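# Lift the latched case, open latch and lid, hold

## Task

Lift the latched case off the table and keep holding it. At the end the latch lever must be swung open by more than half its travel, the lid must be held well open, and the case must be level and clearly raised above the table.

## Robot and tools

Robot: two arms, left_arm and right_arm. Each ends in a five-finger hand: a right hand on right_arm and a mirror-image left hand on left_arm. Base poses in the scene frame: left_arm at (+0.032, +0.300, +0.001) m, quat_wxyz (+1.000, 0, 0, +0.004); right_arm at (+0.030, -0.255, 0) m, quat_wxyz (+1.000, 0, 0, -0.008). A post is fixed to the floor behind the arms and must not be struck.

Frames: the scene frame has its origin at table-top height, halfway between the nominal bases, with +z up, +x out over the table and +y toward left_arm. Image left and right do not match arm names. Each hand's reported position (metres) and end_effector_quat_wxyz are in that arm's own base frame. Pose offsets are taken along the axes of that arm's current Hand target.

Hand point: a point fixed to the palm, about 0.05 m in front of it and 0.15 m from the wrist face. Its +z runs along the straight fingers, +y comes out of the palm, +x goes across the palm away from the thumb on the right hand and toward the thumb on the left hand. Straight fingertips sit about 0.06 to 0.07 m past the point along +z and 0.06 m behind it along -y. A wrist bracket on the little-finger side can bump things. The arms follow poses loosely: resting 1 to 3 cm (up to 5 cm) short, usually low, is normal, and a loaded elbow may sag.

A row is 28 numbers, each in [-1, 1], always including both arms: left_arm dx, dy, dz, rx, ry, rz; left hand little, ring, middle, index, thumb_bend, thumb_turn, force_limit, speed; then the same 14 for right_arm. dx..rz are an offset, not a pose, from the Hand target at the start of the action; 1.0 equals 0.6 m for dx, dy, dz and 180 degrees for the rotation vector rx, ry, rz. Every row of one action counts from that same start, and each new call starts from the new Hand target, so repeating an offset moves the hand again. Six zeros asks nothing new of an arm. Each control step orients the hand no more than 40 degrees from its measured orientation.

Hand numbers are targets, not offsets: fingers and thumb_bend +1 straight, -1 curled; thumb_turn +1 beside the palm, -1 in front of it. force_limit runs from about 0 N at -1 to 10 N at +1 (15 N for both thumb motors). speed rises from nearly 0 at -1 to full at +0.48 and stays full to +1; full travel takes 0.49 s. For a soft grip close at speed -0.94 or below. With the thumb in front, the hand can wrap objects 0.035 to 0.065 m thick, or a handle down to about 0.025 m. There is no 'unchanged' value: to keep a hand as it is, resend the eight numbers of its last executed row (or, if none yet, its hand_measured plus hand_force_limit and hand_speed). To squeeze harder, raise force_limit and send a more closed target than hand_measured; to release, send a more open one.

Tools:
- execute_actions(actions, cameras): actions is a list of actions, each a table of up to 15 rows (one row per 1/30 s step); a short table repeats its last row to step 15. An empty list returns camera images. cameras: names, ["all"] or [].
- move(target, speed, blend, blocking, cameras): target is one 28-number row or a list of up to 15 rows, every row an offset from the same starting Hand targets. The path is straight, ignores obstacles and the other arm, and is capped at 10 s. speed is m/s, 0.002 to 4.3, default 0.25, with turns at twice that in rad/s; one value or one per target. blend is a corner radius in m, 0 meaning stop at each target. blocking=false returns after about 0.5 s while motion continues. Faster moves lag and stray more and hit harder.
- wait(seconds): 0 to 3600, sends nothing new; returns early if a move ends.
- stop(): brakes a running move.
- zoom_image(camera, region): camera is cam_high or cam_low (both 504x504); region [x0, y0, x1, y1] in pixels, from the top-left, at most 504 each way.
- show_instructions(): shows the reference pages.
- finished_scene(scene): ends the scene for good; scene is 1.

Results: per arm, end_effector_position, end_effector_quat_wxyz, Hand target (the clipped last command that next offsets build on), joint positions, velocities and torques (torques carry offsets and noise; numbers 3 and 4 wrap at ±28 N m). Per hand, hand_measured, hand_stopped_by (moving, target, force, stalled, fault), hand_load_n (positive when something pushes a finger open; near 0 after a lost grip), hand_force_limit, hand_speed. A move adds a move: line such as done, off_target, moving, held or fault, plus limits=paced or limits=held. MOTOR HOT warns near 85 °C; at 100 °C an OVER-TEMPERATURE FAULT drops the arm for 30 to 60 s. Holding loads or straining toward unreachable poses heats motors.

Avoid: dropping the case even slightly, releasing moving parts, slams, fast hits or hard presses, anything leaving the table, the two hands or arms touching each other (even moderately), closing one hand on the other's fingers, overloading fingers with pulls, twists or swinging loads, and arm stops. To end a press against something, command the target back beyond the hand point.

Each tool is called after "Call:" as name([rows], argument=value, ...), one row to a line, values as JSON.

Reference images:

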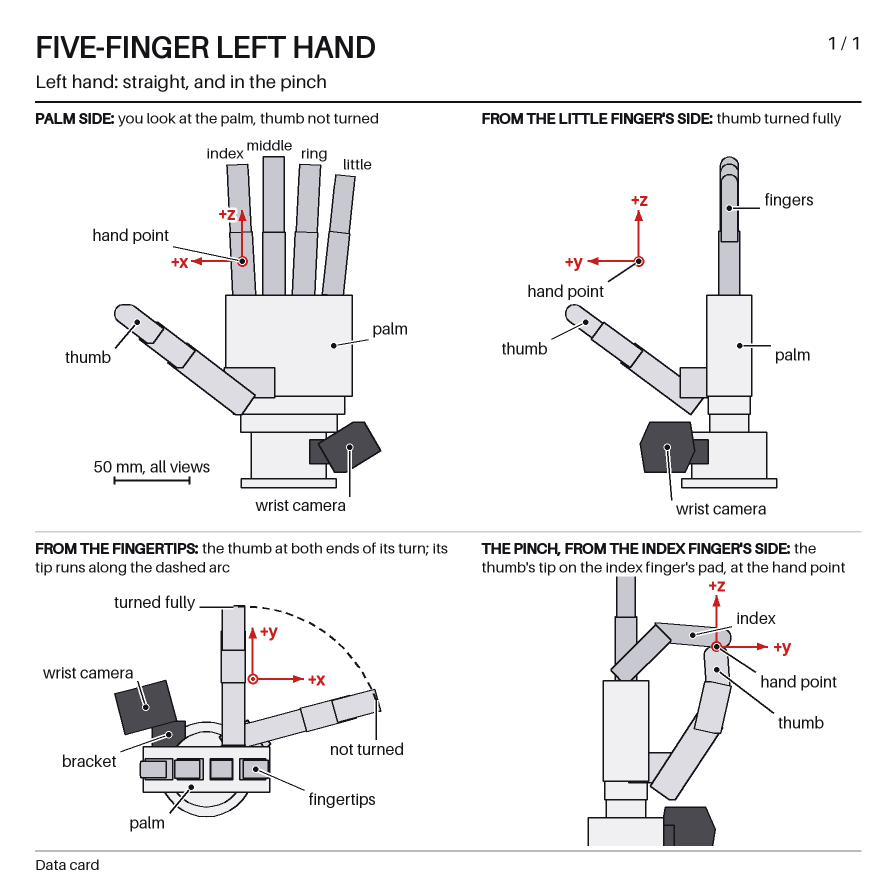

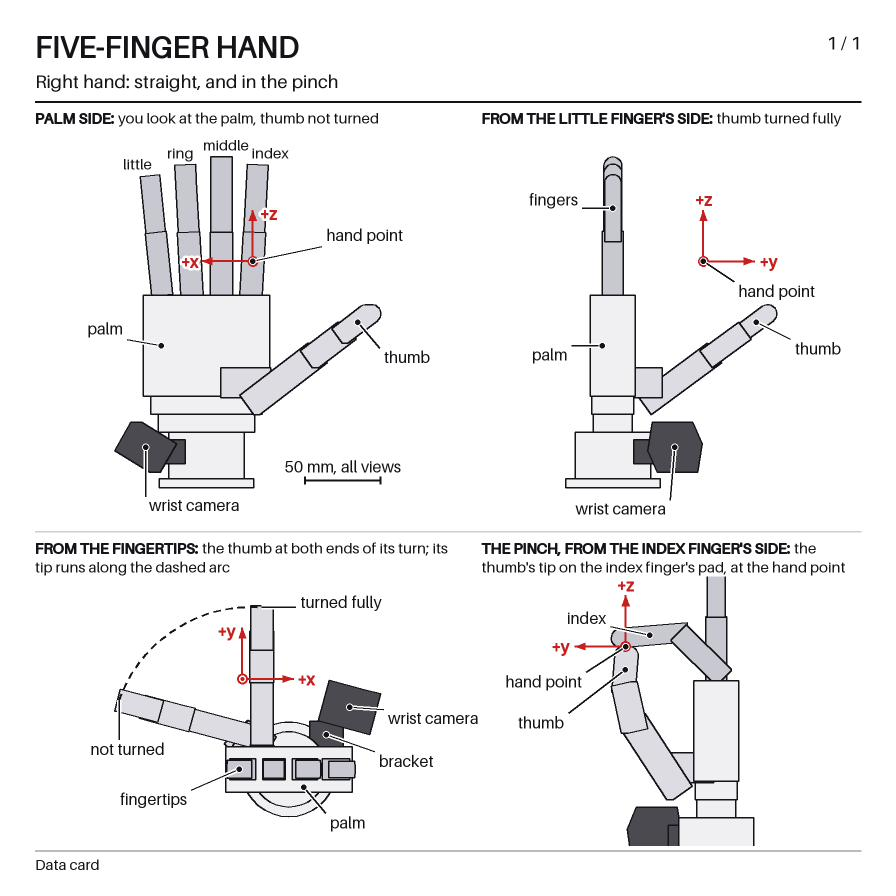

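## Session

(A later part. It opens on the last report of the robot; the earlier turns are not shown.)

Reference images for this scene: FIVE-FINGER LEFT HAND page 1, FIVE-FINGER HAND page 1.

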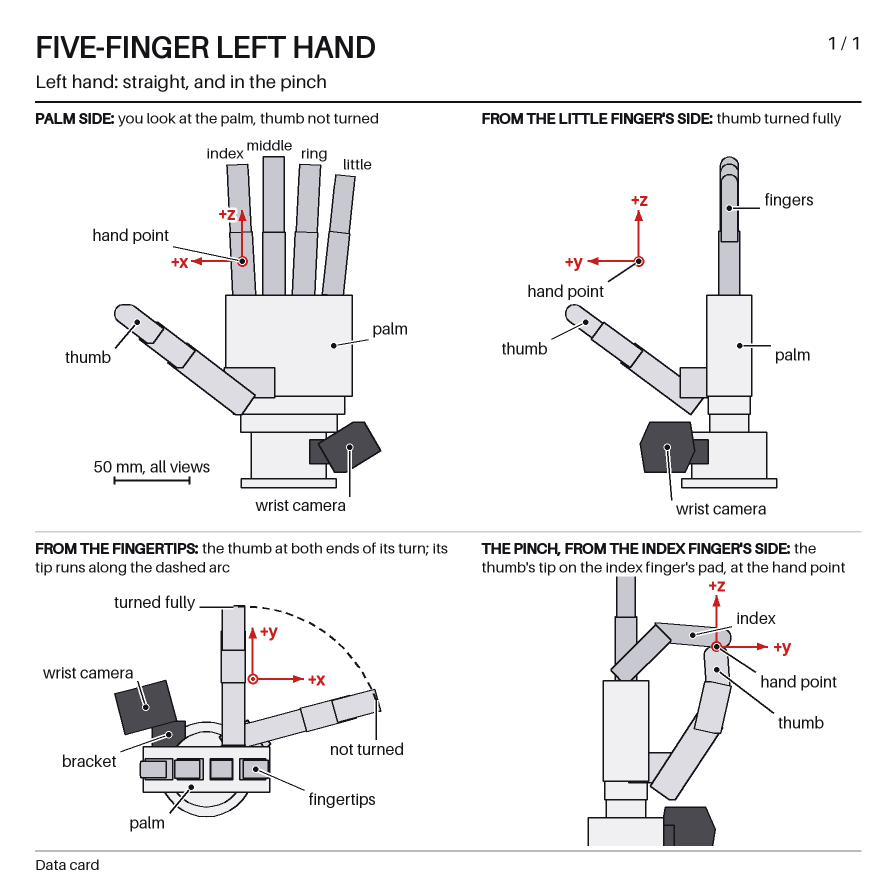

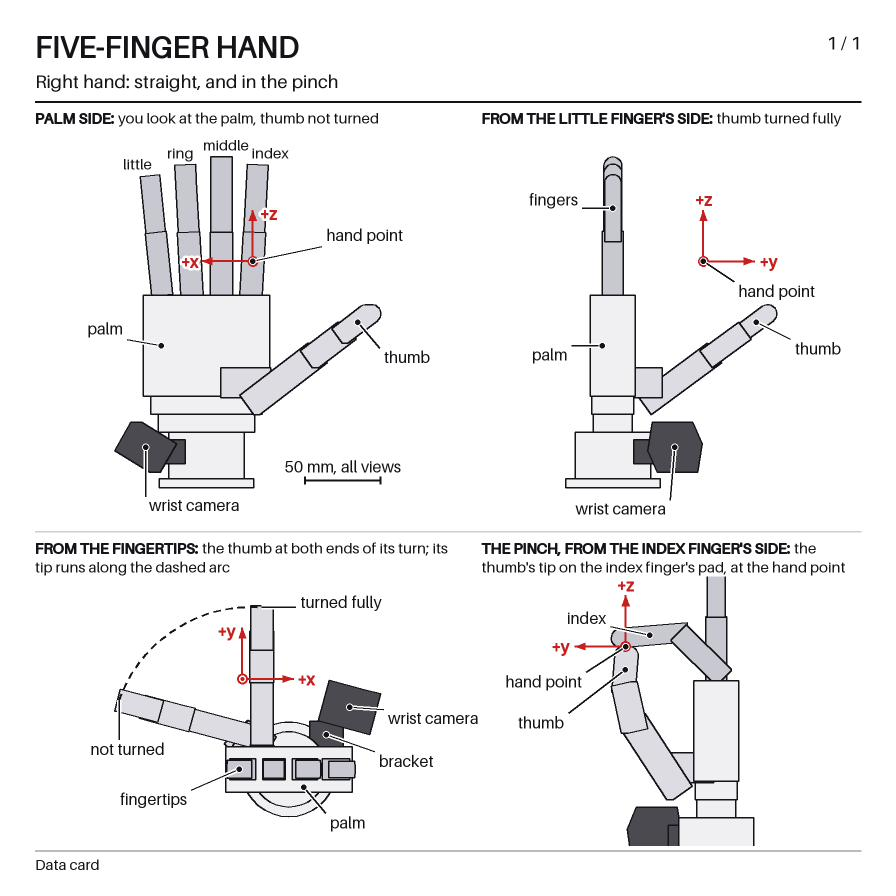

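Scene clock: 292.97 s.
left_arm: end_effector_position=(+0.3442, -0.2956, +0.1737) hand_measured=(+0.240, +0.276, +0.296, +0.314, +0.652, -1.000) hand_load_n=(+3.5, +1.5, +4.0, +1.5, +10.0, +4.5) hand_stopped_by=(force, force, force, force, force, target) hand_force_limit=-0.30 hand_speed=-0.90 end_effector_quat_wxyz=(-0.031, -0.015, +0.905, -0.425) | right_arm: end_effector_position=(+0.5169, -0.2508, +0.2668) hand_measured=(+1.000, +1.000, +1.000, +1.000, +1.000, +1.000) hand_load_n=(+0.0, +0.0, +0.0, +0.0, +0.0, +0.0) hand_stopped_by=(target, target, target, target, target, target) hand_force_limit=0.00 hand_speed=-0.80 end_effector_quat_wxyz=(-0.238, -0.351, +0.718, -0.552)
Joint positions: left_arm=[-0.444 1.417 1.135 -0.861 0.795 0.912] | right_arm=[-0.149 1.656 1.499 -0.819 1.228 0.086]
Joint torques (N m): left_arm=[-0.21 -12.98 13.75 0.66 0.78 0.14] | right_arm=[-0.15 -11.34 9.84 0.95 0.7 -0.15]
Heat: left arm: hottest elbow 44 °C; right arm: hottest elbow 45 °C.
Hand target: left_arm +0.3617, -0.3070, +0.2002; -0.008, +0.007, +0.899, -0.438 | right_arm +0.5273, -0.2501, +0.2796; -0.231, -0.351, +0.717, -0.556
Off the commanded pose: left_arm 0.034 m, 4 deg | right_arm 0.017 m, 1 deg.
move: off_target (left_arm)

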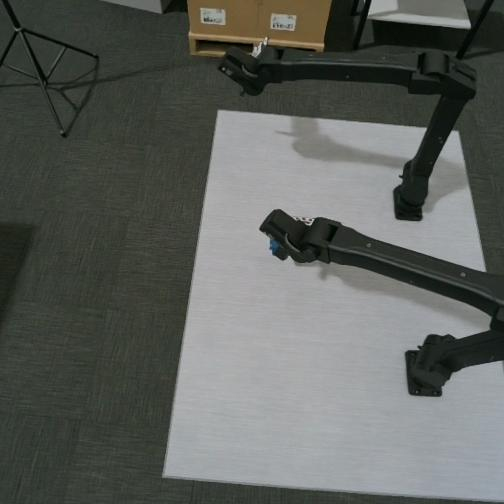

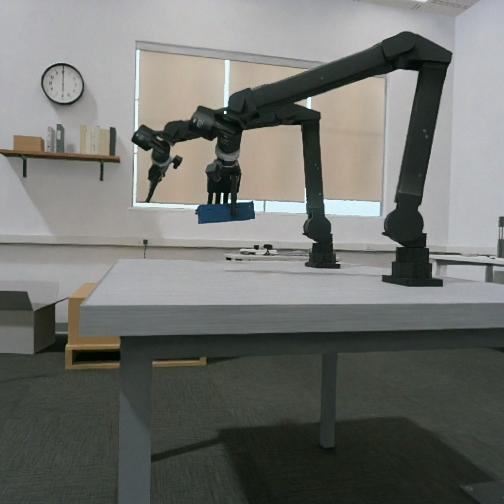

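Call:
move(target=[-0.002,0.1904,0.149,0.0013,-0.006,0.011,-0.2,-0.2,-0.2,-0.2,-0.2,-1,-0.3,-0.9,0,0,0,0,0,0,1,1,1,1,1,1,0.0,-0.8], speed=0.1, cameras=["cam_low"])

Call:
zoom_image(camera="cam_low", region=[190, 210, 270, 290])

Scene clock: 298.20 s.
left_arm: end_effector_position=(+0.3585, -0.3021, +0.0524) hand_measured=(+0.240, +0.276, +0.296, +0.314, +0.652, -1.000) hand_load_n=(+3.5, +1.5, +4.0, +2.0, +10.0, +4.5) hand_stopped_by=(force, force, force, force, force, target) hand_force_limit=-0.30 hand_speed=-0.90 end_effector_quat_wxyz=(-0.002, +0.004, +0.900, -0.435) | right_arm: end_effector_position=(+0.5169, -0.2508, +0.2668) hand_measured=(+1.000, +1.000, +1.000, +1.000, +1.000, +1.000) hand_load_n=(+0.0, +0.0, +0.0, +0.0, +0.0, +0.0) hand_stopped_by=(target, target, target, target, target, target) hand_force_limit=0.00 hand_speed=-0.80 end_effector_quat_wxyz=(-0.238, -0.351, +0.718, -0.552)
Joint positions: left_arm=[-0.447 1.568 0.941 -0.453 0.789 0.924] | right_arm=[-0.149 1.656 1.499 -0.819 1.228 0.086]
Joint torques (N m): left_arm=[-0.38 -13.74 7.76 1.65 0.59 0.15] | right_arm=[-0.09 -11.34 9.84 0.94 0.7 -0.15]
Heat: left arm: hottest elbow 45 °C; right arm: hottest elbow 46 °C.
Hand target: left_arm +0.3618, -0.3070, +0.0552; +0.008, +0.018, +0.898, -0.440 | right_arm +0.5273, -0.2501, +0.2796; -0.231, -0.351, +0.717, -0.556
Off the commanded pose: left_arm 0.007 m, 2 deg | right_arm 0.017 m, 1 deg.
move: done

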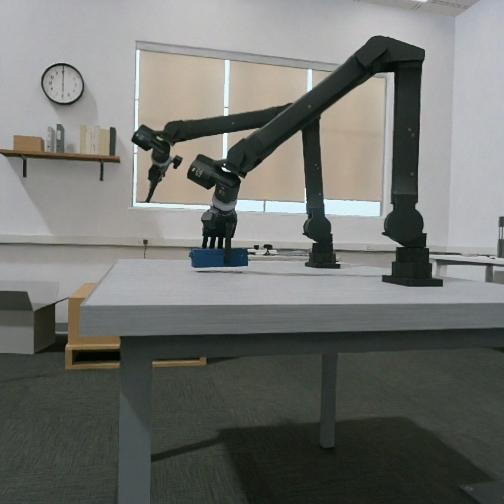

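Scaled by 6.300.

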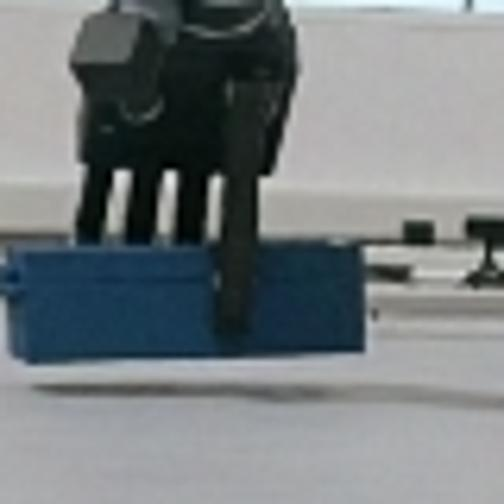

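Call:
move(target=[0,0.0275,0.0215,0,0,0,-0.2,-0.2,-0.2,-0.2,-0.2,-1,-0.3,-0.9,0,0,0,0,0,0,1,1,1,1,1,1,0.0,-0.8], speed=0.03, cameras=["cam_low"])

Call:
zoom_image(camera="cam_low", region=[190, 210, 270, 290])

Scene clock: 301.53 s.
left_arm: end_effector_position=(+0.3627, -0.3042, +0.0383) hand_measured=(+0.240, +0.276, +0.296, +0.314, +0.652, -1.000) hand_load_n=(+3.5, +1.5, +4.5, +2.0, +10.0, +4.5) hand_stopped_by=(force, force, force, force, force, target) hand_force_limit=-0.30 hand_speed=-0.90 end_effector_quat_wxyz=(+0.006, +0.008, +0.899, -0.439) | right_arm: end_effector_position=(+0.5169, -0.2508, +0.2668) hand_measured=(+1.000, +1.000, +1.000, +1.000, +1.000, +1.000) hand_load_n=(-0.5, +0.0, +0.0, +0.0, +0.0, +0.0) hand_stopped_by=(target, target, target, target, target, target) hand_force_limit=0.00 hand_speed=-0.80 end_effector_quat_wxyz=(-0.238, -0.351, +0.718, -0.552)
Joint positions: left_arm=[-0.447 1.596 0.926 -0.393 0.789 0.926] | right_arm=[-0.149 1.656 1.499 -0.819 1.228 0.086]
Joint torques (N m): left_arm=[-0.32 -13.33 7.05 1.65 0.59 0.13] | right_arm=[-0.15 -11.28 9.84 0.94 0.7 -0.15]
Heat: left arm: hottest elbow 44 °C; right arm: hottest elbow 46 °C.
Hand target: left_arm +0.3624, -0.3072, +0.0344; +0.009, +0.018, +0.898, -0.440 | right_arm +0.5273, -0.2501, +0.2796; -0.231, -0.351, +0.717, -0.556
Off the commanded pose: left_arm 0.005 m, 1 deg | right_arm 0.017 m, 1 deg.
move: done

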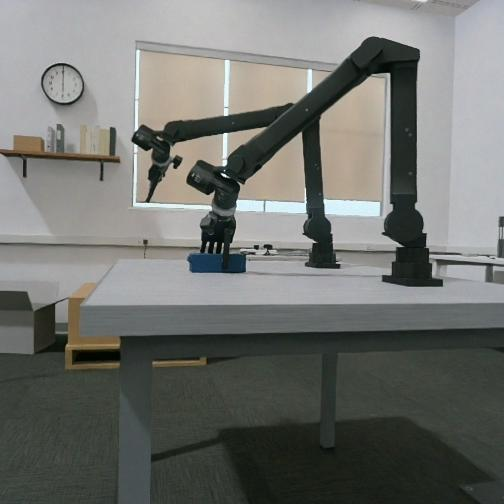

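Scaled by 6.300.

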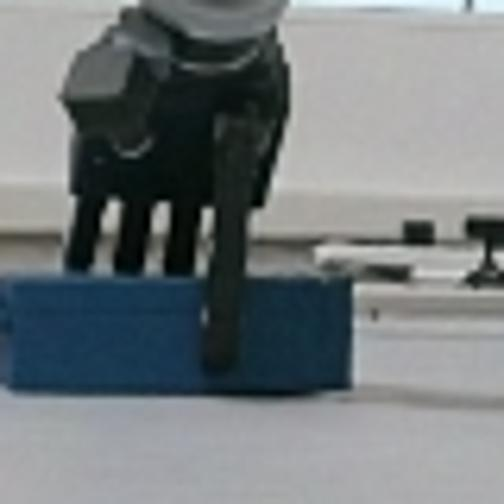

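Call:
move(target=[0,0.0075,0.006,0,-0.0053,0.0065,-0.2,-0.2,-0.2,-0.2,-0.2,-1,-0.3,-0.9,0,0,0,0,0,0,1,1,1,1,1,1,0.0,-0.8], speed=0.03, cameras=["cam_low"])

Call:
zoom_image(camera="cam_low", region=[190, 210, 270, 290])

Scene clock: 304.03 s.
left_arm: end_effector_position=(+0.3655, -0.3057, +0.0353) hand_measured=(+0.240, +0.276, +0.296, +0.314, +0.652, -1.000) hand_load_n=(+3.5, +2.0, +4.0, +2.0, +9.5, +4.0) hand_stopped_by=(force, force, force, force, force, target) hand_force_limit=-0.30 hand_speed=-0.90 end_effector_quat_wxyz=(+0.018, +0.015, +0.897, -0.442) | right_arm: end_effector_position=(+0.5169, -0.2508, +0.2668) hand_measured=(+1.000, +1.000, +1.000, +1.000, +1.000, +1.000) hand_load_n=(-0.5, +0.0, +0.0, +0.0, +0.0, +0.0) hand_stopped_by=(target, target, target, target, target, target) hand_force_limit=0.00 hand_speed=-0.80 end_effector_quat_wxyz=(-0.238, -0.351, +0.718, -0.552)
Joint positions: left_arm=[-0.449 1.596 0.913 -0.352 0.784 0.928] | right_arm=[-0.149 1.656 1.499 -0.819 1.228 0.086]
Joint torques (N m): left_arm=[-0.44 -13.33 6.39 1.76 0.26 0.13] | right_arm=[-0.15 -11.34 9.84 0.94 0.7 -0.15]
Heat: left arm: hottest elbow 44 °C; right arm: hottest elbow 46 °C.
Hand target: left_arm +0.3625, -0.3072, +0.0284; +0.020, +0.024, +0.897, -0.440 | right_arm +0.5273, -0.2501, +0.2796; -0.231, -0.351, +0.717, -0.556
Off the commanded pose: left_arm 0.007 m, 1 deg | right_arm 0.017 m, 1 deg.
move: done

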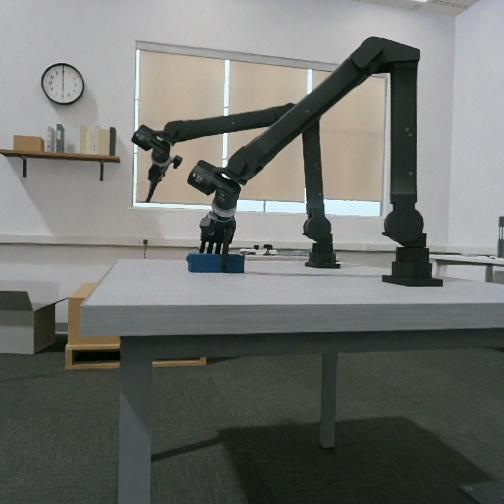

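Scaled by 6.300.

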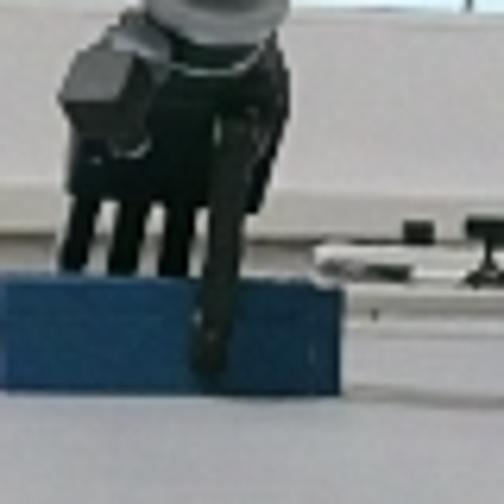

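Call:
execute_actions([
  [[0,0,0,0,0,0,0.9,0.9,0.9,0.9,1,-1,-0.3,-0.85,0,0,0,0,0,0,1,1,1,1,1,1,0.0,-0.8]],
], cameras=["all"])

Scene clock: 308.30 s.
left_arm: end_effector_position=(+0.3642, -0.3050, +0.0332) hand_measured=(+0.900, +0.900, +0.900, +0.900, +1.000, -1.000) hand_load_n=(+0.0, +0.0, +0.0, +0.0, +0.0, +0.0) hand_stopped_by=(target, target, target, target, target, target) hand_force_limit=-0.30 hand_speed=-0.85 end_effector_quat_wxyz=(+0.018, +0.015, +0.898, -0.440) | right_arm: end_effector_position=(+0.5169, -0.2508, +0.2668) hand_measured=(+1.000, +1.000, +1.000, +1.000, +1.000, +1.000) hand_load_n=(+0.0, +0.0, +0.0, +0.0, +0.0, +0.0) hand_stopped_by=(target, target, target, target, target, target) hand_force_limit=0.00 hand_speed=-0.80 end_effector_quat_wxyz=(-0.238, -0.351, +0.718, -0.552)
Joint positions: left_arm=[-0.451 1.596 0.907 -0.347 0.78 0.928] | right_arm=[-0.149 1.656 1.499 -0.819 1.228 0.086]
Joint torques (N m): left_arm=[-0.38 -13.33 6.8 1.59 0.44 0.13] | right_arm=[-0.15 -11.28 9.84 0.95 0.7 -0.15]
Heat: left arm: hottest elbow 43 °C; right arm: hottest elbow 46 °C.
Hand target: left_arm +0.3626, -0.3073, +0.0285; +0.020, +0.024, +0.897, -0.440 | right_arm +0.5273, -0.2501, +0.2796; -0.231, -0.351, +0.717, -0.556
Off the commanded pose: left_arm 0.006 m, 1 deg | right_arm 0.017 m, 1 deg.

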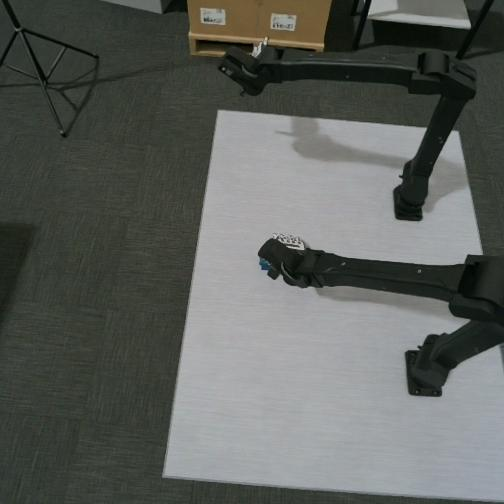

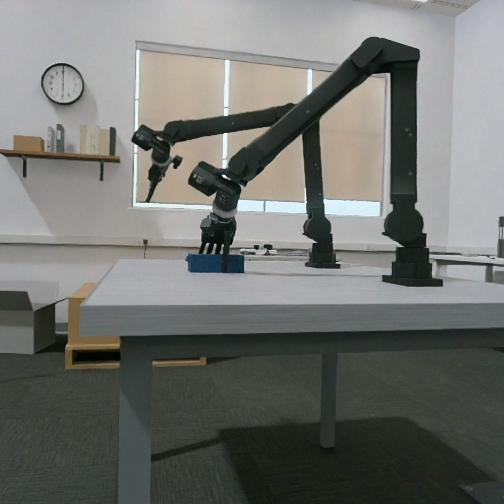

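Call:
move([
  [-0.0114,-0.1576,-0.1221,0,0,0,0.9,0.9,0.9,0.9,1,-1,-0.3,-0.85,0,0,0,0,0,0,1,1,1,1,1,1,0.0,-0.8],
  [-0.0585,0.056,-0.801,0,0,0,0.9,0.9,0.9,0.9,1,-1,-0.3,-0.85,0,0,0,0,0,0,1,1,1,1,1,1,0.0,-0.8],
], speed=[0.08,0.3], blend=0.03, cameras=["all"])

Call:
zoom_image(camera="cam_high", region=[250, 230, 330, 300])

Call:
zoom_image(camera="cam_low", region=[180, 230, 260, 290])

Scene clock: 314.40 s.
left_arm: end_effector_position=(+0.3841, +0.0907, +0.2798) hand_measured=(+0.900, +0.900, +0.900, +0.900, +1.000, -1.000) hand_load_n=(+0.0, +0.0, +0.0, +0.0, +0.0, +0.0) hand_stopped_by=(target, target, target, target, target, target) hand_force_limit=-0.30 hand_speed=-0.85 end_effector_quat_wxyz=(+0.131, -0.061, +0.919, -0.368) | right_arm: end_effector_position=(+0.5169, -0.2508, +0.2668) hand_measured=(+1.000, +1.000, +1.000, +1.000, +1.000, +1.000) hand_load_n=(+0.0, +0.0, +0.0, +0.0, +0.0, +0.0) hand_stopped_by=(target, target, target, target, target, target) hand_force_limit=0.00 hand_speed=-0.80 end_effector_quat_wxyz=(-0.238, -0.351, +0.718, -0.552)
Joint positions: left_arm=[0.47 1.404 1.459 -1.69 0.801 1.936] | right_arm=[-0.149 1.656 1.499 -0.819 1.228 0.086]
Joint torques (N m): left_arm=[-0.38 -12.63 11.9 -0.18 0.57 0.16] | right_arm=[-0.15 -11.28 9.84 0.95 0.7 -0.15]
Heat: left arm: hottest elbow 43 °C; right arm: hottest elbow 46 °C.
Hand target: left_arm +0.3921, +0.0926, +0.2981; +0.021, +0.024, +0.897, -0.440 | right_arm +0.5273, -0.2501, +0.2796; -0.231, -0.351, +0.717, -0.556
Off the commanded pose: left_arm 0.020 m, 18 deg | right_arm 0.017 m, 1 deg.
joint sent to its limit (left arm) — joint 4 (wrist pitch), lower limit. The joint targets are off in orientation, not in position.
move: off_target (left_arm)

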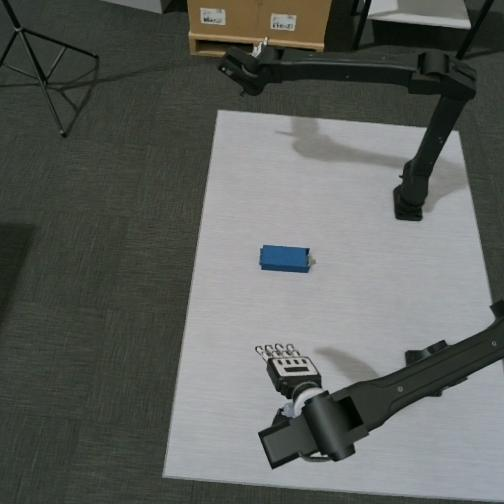

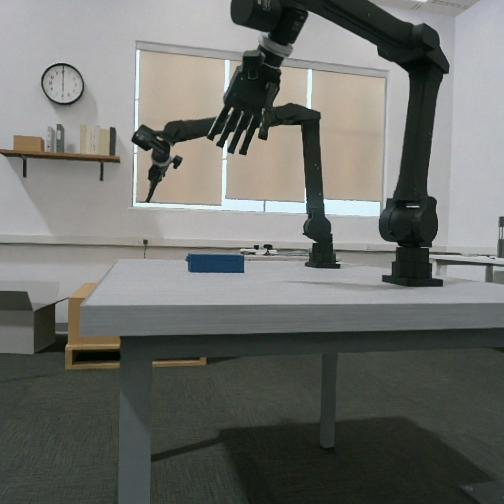

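Scaled by 6.300.

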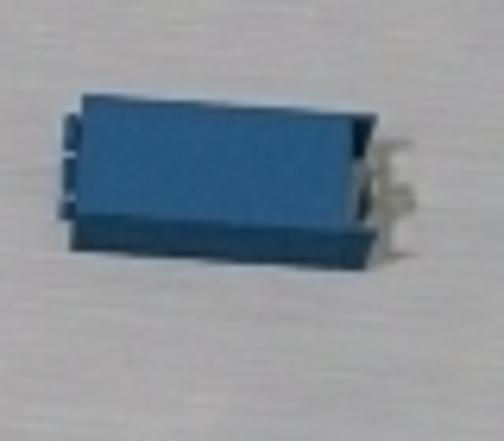

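Scaled by 6.300.

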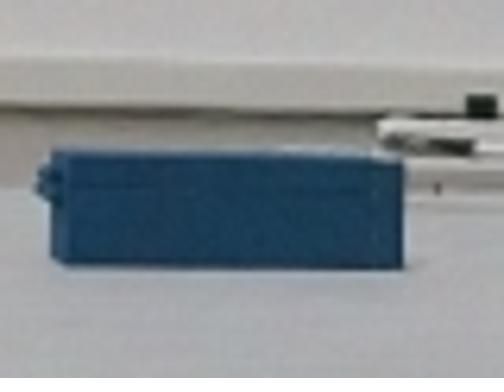

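Call:
zoom_image(camera="cam_high", region=[296, 242, 326, 272])

Call:
zoom_image(camera="cam_low", region=[230, 245, 260, 275])

Scaled by 16.800.

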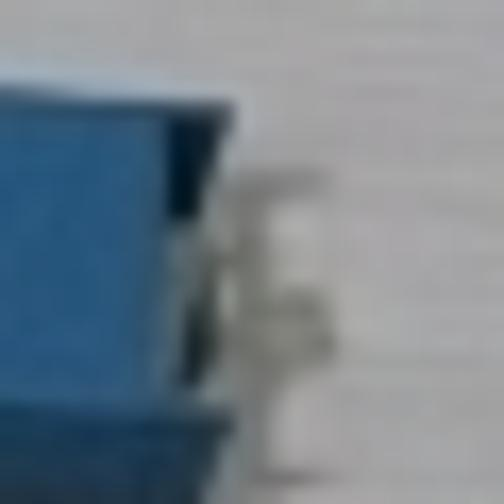

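Scaled by 16.800.

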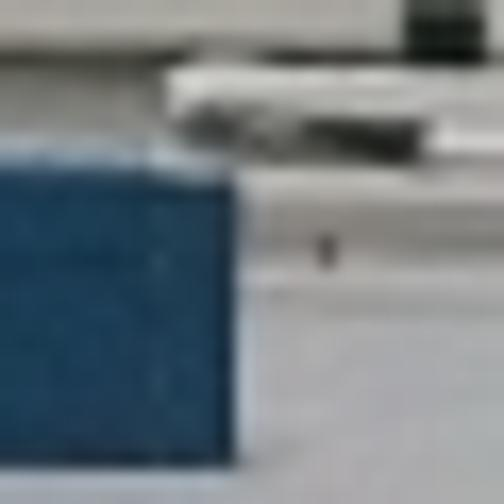

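Call:
move([
  [0,0,0,0,0,0,0.9,0.9,0.9,0.9,1,-1,-0.3,-0.85,0.037,0.170,-0.420,0.0771,-0.422,0.0081,1,1,1,1,1,-1,-0.3,-0.3],
  [0,0,0,0,0,0,0.9,0.9,0.9,0.9,1,-1,-0.3,-0.85,-0.148,0.389,-0.804,0.314,-0.716,-0.362,1,1,1,1,1,-1,-0.3,-0.3],
], speed=0.22, blend=0.05, cameras=["all"])

Scene clock: 330.90 s.
left_arm: end_effector_position=(+0.3842, +0.0907, +0.2798) hand_measured=(+0.900, +0.900, +0.900, +0.900, +1.000, -1.000) hand_load_n=(+0.0, +0.0, -0.5, +0.0, +0.0, +0.0) hand_stopped_by=(target, target, target, target, target, target) hand_force_limit=-0.30 hand_speed=-0.85 end_effector_quat_wxyz=(+0.131, -0.060, +0.919, -0.368) | right_arm: end_effector_position=(+0.3661, +0.2606, +0.1849) hand_measured=(+1.000, +1.000, +1.000, +1.000, +1.000, -1.000) hand_load_n=(+0.0, +0.0, +0.0, +0.0, +0.0, +0.0) hand_stopped_by=(target, target, target, target, target, target) hand_force_limit=-0.30 hand_speed=-0.30 end_effector_quat_wxyz=(-0.423, +0.906, -0.016, -0.020)
Joint positions: left_arm=[0.47 1.404 1.459 -1.69 0.801 1.936] | right_arm=[0.356 1.424 1.181 -0.962 -0.813 -1.021]
Joint torques (N m): left_arm=[-0.38 -12.63 11.9 -0.18 0.56 0.16] | right_arm=[-0.32 -8.18 9.87 0.79 -0.52 -0.12]
Heat: left arm: hottest elbow 43 °C; right arm: hottest elbow 45 °C.
Hand target: left_arm +0.3921, +0.0926, +0.2981; +0.021, +0.024, +0.897, -0.440 | right_arm +0.3793, +0.2664, +0.2003; -0.429, +0.903, -0.001, -0.004
Off the commanded pose: left_arm 0.020 m, 18 deg | right_arm 0.021 m, 3 deg.
joint sent to its limit (left arm) — joint 4 (wrist pitch), lower limit. The joint targets are off in orientation, not in position.
move: off_target (right_arm)

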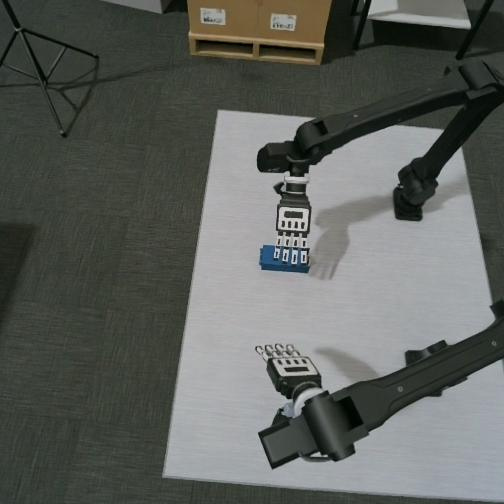

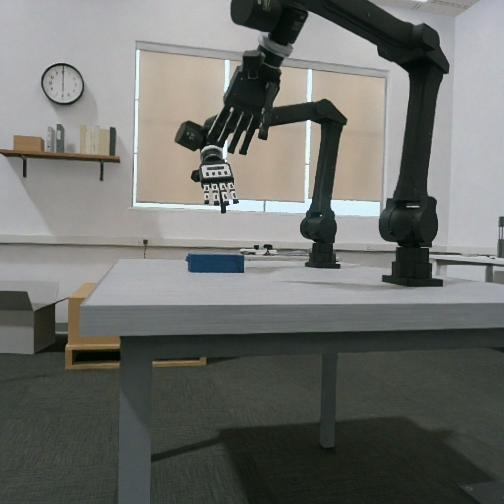

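Call:
move(target=[0,0,0,0,0,0,0.9,0.9,0.9,0.9,1,-1,-0.3,-0.85,0,0.1033,0.084,0,0,0,1,1,1,1,1,-1,-0.3,-0.3], speed=0.15, cameras=["all"])

Call:
zoom_image(camera="cam_high", region=[250, 200, 330, 290])

Call:
zoom_image(camera="cam_low", region=[180, 210, 260, 290])

Scene clock: 334.03 s.
left_arm: end_effector_position=(+0.3842, +0.0907, +0.2798) hand_measured=(+0.900, +0.900, +0.900, +0.900, +1.000, -1.000) hand_load_n=(+0.0, +0.0, +0.0, +0.0, +0.0, +0.0) hand_stopped_by=(target, target, target, target, target, target) hand_force_limit=-0.30 hand_speed=-0.85 end_effector_quat_wxyz=(+0.131, -0.060, +0.919, -0.368) | right_arm: end_effector_position=(+0.3749, +0.2640, +0.1184) hand_measured=(+1.000, +1.000, +1.000, +1.000, +1.000, -1.000) hand_load_n=(+0.0, +0.0, +0.0, +0.0, +0.0, +0.0) hand_stopped_by=(target, target, target, target, target, target) hand_force_limit=-0.30 hand_speed=-0.30 end_effector_quat_wxyz=(-0.426, +0.905, -0.011, -0.013)
Joint positions: left_arm=[0.47 1.404 1.459 -1.69 0.801 1.936] | right_arm=[0.356 1.498 1.074 -0.765 -0.814 -1.023]
Joint torques (N m): left_arm=[-0.32 -12.63 11.9 -0.18 0.56 0.15] | right_arm=[-0.32 -9.29 6.42 1.59 -0.5 -0.12]
Heat: left arm: hottest elbow 43 °C; right arm: hottest elbow 45 °C.
Hand target: left_arm +0.3921, +0.0926, +0.2981; +0.021, +0.024, +0.897, -0.440 | right_arm +0.3785, +0.2663, +0.1203; -0.429, +0.903, -0.001, -0.005
Off the commanded pose: left_arm 0.020 m, 18 deg | right_arm 0.005 m, 2 deg.
joint sent to its limit (left arm) — joint 4 (wrist pitch), lower limit. The joint targets are off in orientation, not in position.
move: done

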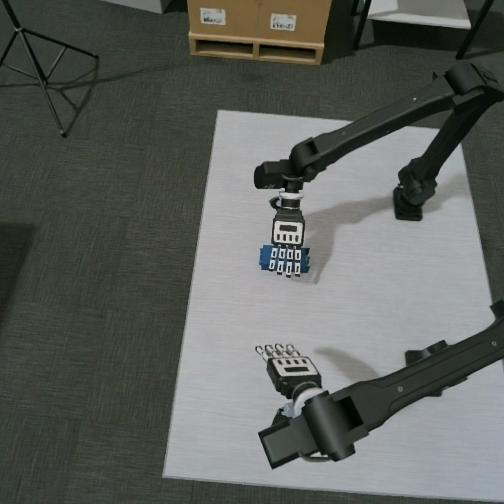

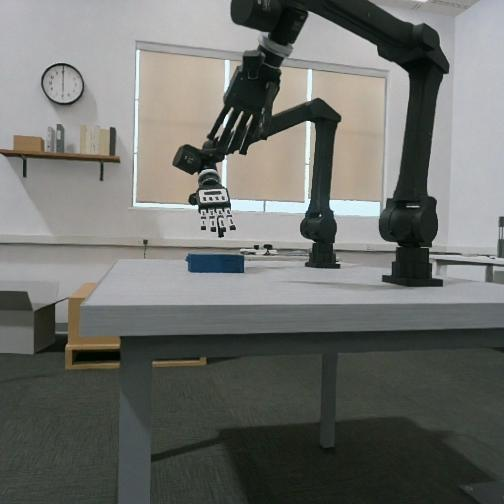

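Scaled by 5.600.

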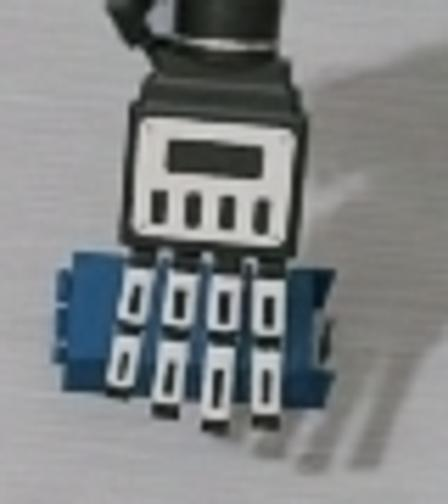

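Scaled by 6.300.

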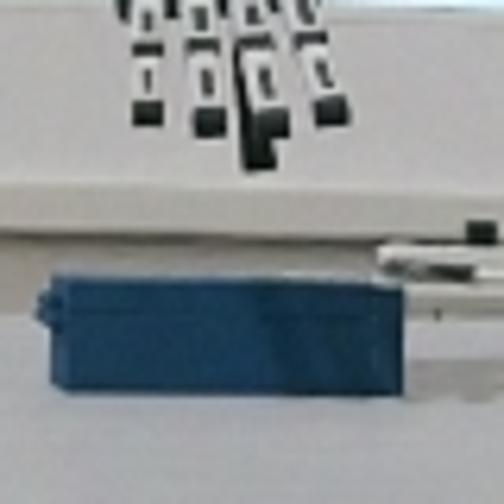

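Call:
move(target=[0,0,0,0,0,0,0.9,0.9,0.9,0.9,1,-1,-0.3,-0.85,0,0.1124,0.0914,0,0,0,1,1,1,1,1,-1,-0.3,-0.3], speed=0.07, cameras=["all"])

Call:
zoom_image(camera="cam_high", region=[250, 200, 330, 290])

Call:
zoom_image(camera="cam_low", region=[180, 210, 260, 290])

Scene clock: 341.40 s.
left_arm: end_effector_position=(+0.3842, +0.0907, +0.2798) hand_measured=(+0.900, +0.900, +0.900, +0.900, +1.000, -1.000) hand_load_n=(+0.0, +0.0, +0.0, +0.0, +0.0, +0.0) hand_stopped_by=(target, target, target, target, target, target) hand_force_limit=-0.30 hand_speed=-0.85 end_effector_quat_wxyz=(+0.131, -0.060, +0.919, -0.368) | right_arm: end_effector_position=(+0.3765, +0.2646, +0.0364) hand_measured=(+1.000, +1.000, +1.000, +1.000, +1.000, -1.000) hand_load_n=(+0.0, -0.5, +0.0, +0.0, +0.0, +0.0) hand_stopped_by=(target, target, target, target, target, target) hand_force_limit=-0.30 hand_speed=-0.30 end_effector_quat_wxyz=(-0.428, +0.904, -0.009, -0.008)
Joint positions: left_arm=[0.47 1.404 1.459 -1.69 0.801 1.936] | right_arm=[0.356 1.613 0.959 -0.523 -0.814 -1.023]
Joint torques (N m): left_arm=[-0.38 -12.63 11.9 -0.17 0.56 0.16] | right_arm=[-0.21 -9.23 5.45 1.62 -0.49 -0.12]
Heat: left arm: hottest elbow 43 °C; right arm: hottest elbow 44 °C.
Hand target: left_arm +0.3921, +0.0926, +0.2981; +0.021, +0.024, +0.897, -0.440 | right_arm +0.3776, +0.2662, +0.0334; -0.429, +0.903, -0.001, -0.005
Off the commanded pose: left_arm 0.020 m, 18 deg | right_arm 0.004 m, 1 deg.
joint sent to its limit (left arm) — joint 4 (wrist pitch), lower limit. The joint targets are off in orientation, not in position.
move: done

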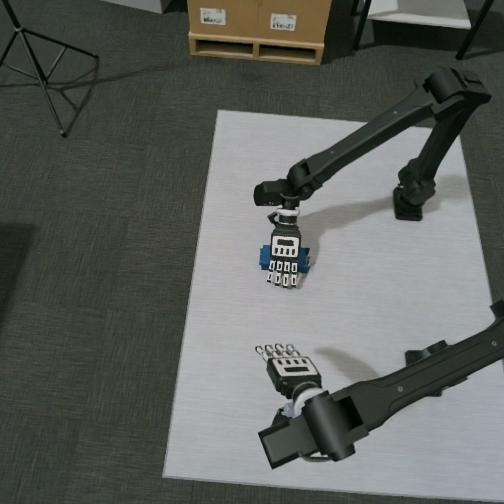

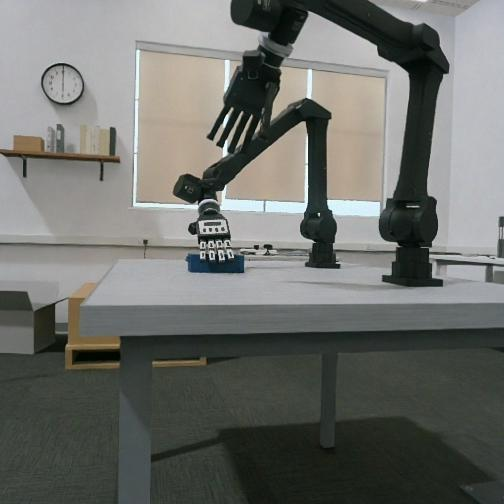

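Scaled by 5.600.

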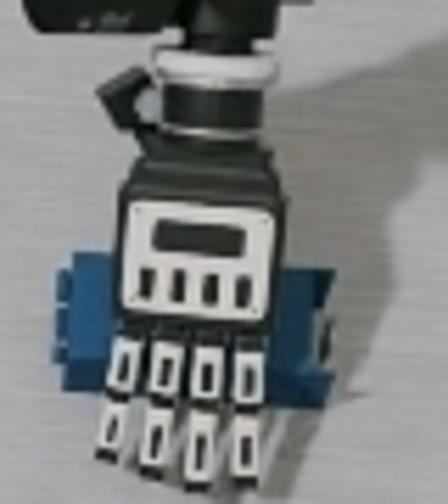

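Scaled by 6.300.

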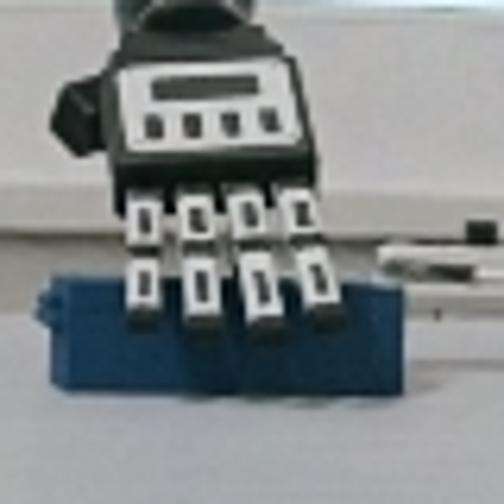

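Call:
execute_actions([
  [[0,0,0,0,0,0,0.9,0.9,0.9,0.9,1,-1,-0.3,-0.85,0,0,0,0,0,0,-0.1,-0.1,-0.1,-0.1,-0.1,-1,-0.7,-0.9]],
])

Call:
wait(seconds=4)

Call:
execute_actions([
  [[0,0,0,0,0,0,0.9,0.9,0.9,0.9,1,-1,-0.3,-0.85,0,0,0,0,0,0,-0.2,-0.2,-0.2,-0.2,-0.2,-1,-0.3,-0.9]],
])

Call:
wait(seconds=1.5, cameras=["all"])

Call:
zoom_image(camera="cam_high", region=[250, 200, 330, 290])

Call:
zoom_image(camera="cam_low", region=[180, 210, 260, 290])

Scene clock: 346.60 s.
left_arm: end_effector_position=(+0.3842, +0.0907, +0.2798) hand_measured=(+0.900, +0.900, +0.900, +0.900, +1.000, -1.000) hand_load_n=(+0.0, +0.0, +0.5, +0.0, +0.0, +0.0) hand_stopped_by=(target, target, target, target, target, target) hand_force_limit=-0.30 hand_speed=-0.85 end_effector_quat_wxyz=(+0.131, -0.060, +0.919, -0.368) | right_arm: end_effector_position=(+0.3768, +0.2649, +0.0366) hand_measured=(+0.284, +0.302, +0.302, +0.302, +0.648, -1.000) hand_load_n=(+2.0, +0.5, +1.5, +2.5, +5.5, +3.0) hand_stopped_by=(force, force, force, force, force, target) hand_force_limit=-0.70 hand_speed=-0.90 end_effector_quat_wxyz=(-0.429, +0.903, -0.008, -0.007)
Joint positions: left_arm=[0.47 1.404 1.459 -1.69 0.801 1.936] | right_arm=[0.356 1.613 0.959 -0.521 -0.816 -1.023]
Joint torques (N m): left_arm=[-0.38 -12.63 11.92 -0.18 0.56 0.16] | right_arm=[-0.26 -9.11 5.42 1.54 -0.42 -0.12]
Heat: left arm: hottest elbow 43 °C; right arm: hottest elbow 43 °C.
Hand target: left_arm +0.3921, +0.0926, +0.2981; +0.021, +0.024, +0.897, -0.440 | right_arm +0.3777, +0.2661, +0.0334; -0.429, +0.903, -0.001, -0.004
Off the commanded pose: left_arm 0.020 m, 18 deg | right_arm 0.004 m, 1 deg.
joint sent to its limit (left arm) — joint 4 (wrist pitch), lower limit. The joint targets are off in orientation, not in position.

Scene clock: 350.60 s.
left_arm: end_effector_position=(+0.3842, +0.0907, +0.2798) hand_measured=(+0.900, +0.900, +0.900, +0.900, +1.000, -1.000) hand_load_n=(-0.5, -0.5, -0.5, +0.0, +0.5, +0.0) hand_stopped_by=(target, target, target, target, target, target) hand_force_limit=-0.30 hand_speed=-0.85 end_effector_quat_wxyz=(+0.131, -0.060, +0.919, -0.368) | right_arm: end_effector_position=(+0.3768, +0.2649, +0.0366) hand_measured=(+0.284, +0.302, +0.302, +0.302, +0.648, -1.000) hand_load_n=(+2.0, +0.5, +2.0, +2.5, +5.5, +3.0) hand_stopped_by=(force, force, force, force, force, target) hand_force_limit=-0.70 hand_speed=-0.90 end_effector_quat_wxyz=(-0.429, +0.903, -0.008, -0.007)
Joint positions: left_arm=[0.47 1.404 1.459 -1.69 0.801 1.936] | right_arm=[0.356 1.613 0.959 -0.521 -0.816 -1.023]
Joint torques (N m): left_arm=[-0.38 -12.63 11.9 -0.18 0.56 0.16] | right_arm=[-0.26 -9.11 5.42 1.54 -0.42 -0.12]
Heat: left arm: hottest elbow 43 °C; right arm: hottest elbow 43 °C.
Hand target: left_arm +0.3921, +0.0926, +0.2981; +0.021, +0.024, +0.897, -0.440 | right_arm +0.3777, +0.2661, +0.0334; -0.429, +0.903, -0.001, -0.004
Off the commanded pose: left_arm 0.020 m, 18 deg | right_arm 0.004 m, 1 deg.
wait: 4.00 s; at rest by 0.17 s

Scene clock: 351.30 s.
left_arm: end_effector_position=(+0.3842, +0.0907, +0.2798) hand_measured=(+0.900, +0.900, +0.900, +0.900, +1.000, -1.000) hand_load_n=(+0.0, +0.0, +0.0, +0.0, +0.0, +0.0) hand_stopped_by=(target, target, target, target, target, target) hand_force_limit=-0.30 hand_speed=-0.85 end_effector_quat_wxyz=(+0.131, -0.060, +0.919, -0.368) | right_arm: end_effector_position=(+0.3767, +0.2651, +0.0367) hand_measured=(+0.248, +0.276, +0.286, +0.286, +0.650, -1.000) hand_load_n=(+4.0, +2.5, +2.5, +3.5, +11.5, +7.5) hand_stopped_by=(force, force, force, force, force, target) hand_force_limit=-0.30 hand_speed=-0.90 end_effector_quat_wxyz=(-0.429, +0.903, -0.008, -0.007)
Joint positions: left_arm=[0.47 1.404 1.459 -1.69 0.801 1.936] | right_arm=[0.356 1.613 0.959 -0.521 -0.817 -1.023]
Joint torques (N m): left_arm=[-0.38 -12.63 11.9 -0.18 0.56 0.16] | right_arm=[-0.26 -9.11 5.41 1.54 -0.4 -0.11]
Heat: left arm: hottest elbow 43 °C; right arm: hottest elbow 43 °C.
Hand target: left_arm +0.3921, +0.0926, +0.2981; +0.021, +0.024, +0.897, -0.440 | right_arm +0.3777, +0.2662, +0.0334; -0.429, +0.903, -0.001, -0.004
Off the commanded pose: left_arm 0.020 m, 18 deg | right_arm 0.004 m, 1 deg.
joint sent to its limit (left arm) — joint 4 (wrist pitch), lower limit. The joint targets are off in orientation, not in position.

Scene clock: 352.80 s.
left_arm: end_effector_position=(+0.3842, +0.0907, +0.2798) hand_measured=(+0.900, +0.900, +0.900, +0.900, +1.000, -1.000) hand_load_n=(+0.0, +0.0, +0.0, +0.0, +0.0, +0.0) hand_stopped_by=(target, target, target, target, target, target) hand_force_limit=-0.30 hand_speed=-0.85 end_effector_quat_wxyz=(+0.131, -0.060, +0.919, -0.368) | right_arm: end_effector_position=(+0.3767, +0.2651, +0.0367) hand_measured=(+0.248, +0.276, +0.286, +0.286, +0.650, -1.000) hand_load_n=(+4.0, +2.5, +2.5, +4.0, +11.5, +7.5) hand_stopped_by=(force, force, force, force, force, target) hand_force_limit=-0.30 hand_speed=-0.90 end_effector_quat_wxyz=(-0.429, +0.903, -0.008, -0.007)
Joint positions: left_arm=[0.47 1.404 1.459 -1.69 0.801 1.936] | right_arm=[0.356 1.613 0.959 -0.521 -0.817 -1.023]
Joint torques (N m): left_arm=[-0.38 -12.63 11.9 -0.18 0.56 0.16] | right_arm=[-0.26 -9.11 5.44 1.54 -0.4 -0.12]
Heat: left arm: hottest elbow 43 °C; right arm: hottest elbow 43 °C.
Hand target: left_arm +0.3921, +0.0926, +0.2981; +0.021, +0.024, +0.897, -0.440 | right_arm +0.3777, +0.2662, +0.0334; -0.429, +0.903, -0.001, -0.004
Off the commanded pose: left_arm 0.020 m, 18 deg | right_arm 0.004 m, 1 deg.
wait: 1.50 s; at rest by 0.17 s

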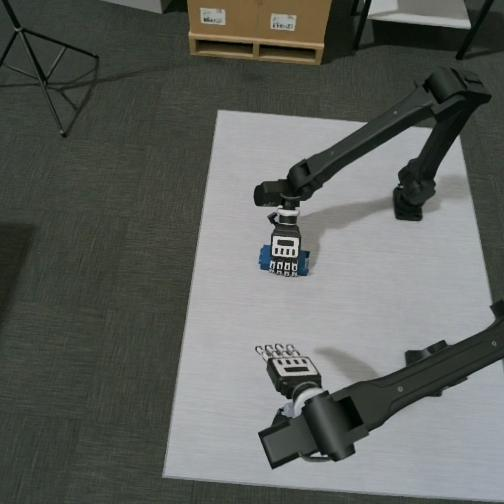

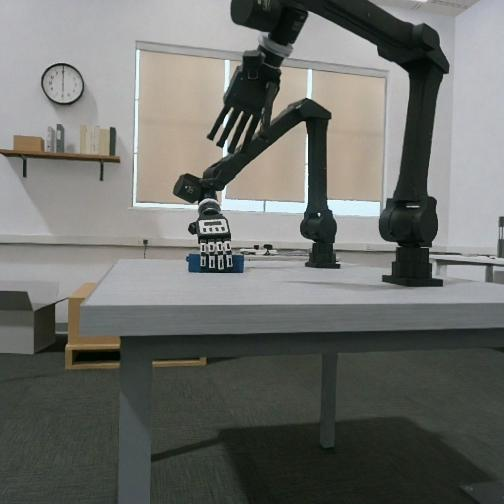

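Scaled by 5.600.

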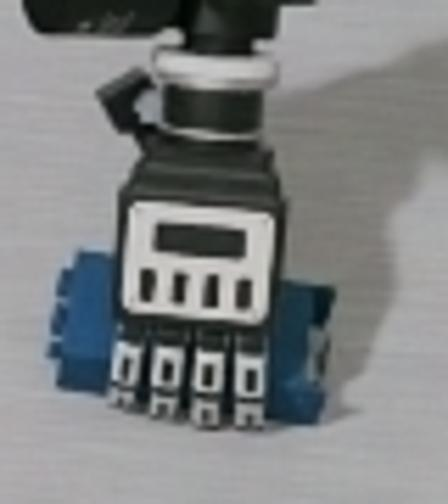

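Scaled by 6.300.

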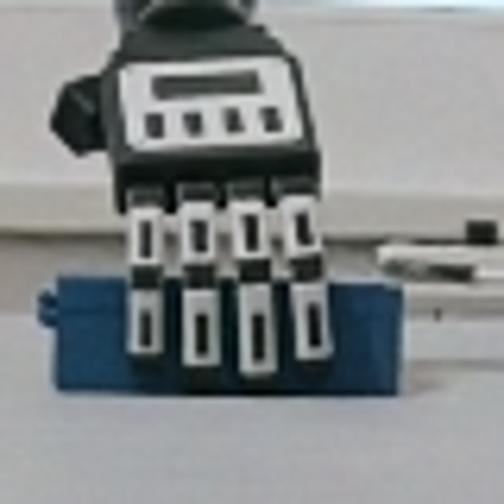

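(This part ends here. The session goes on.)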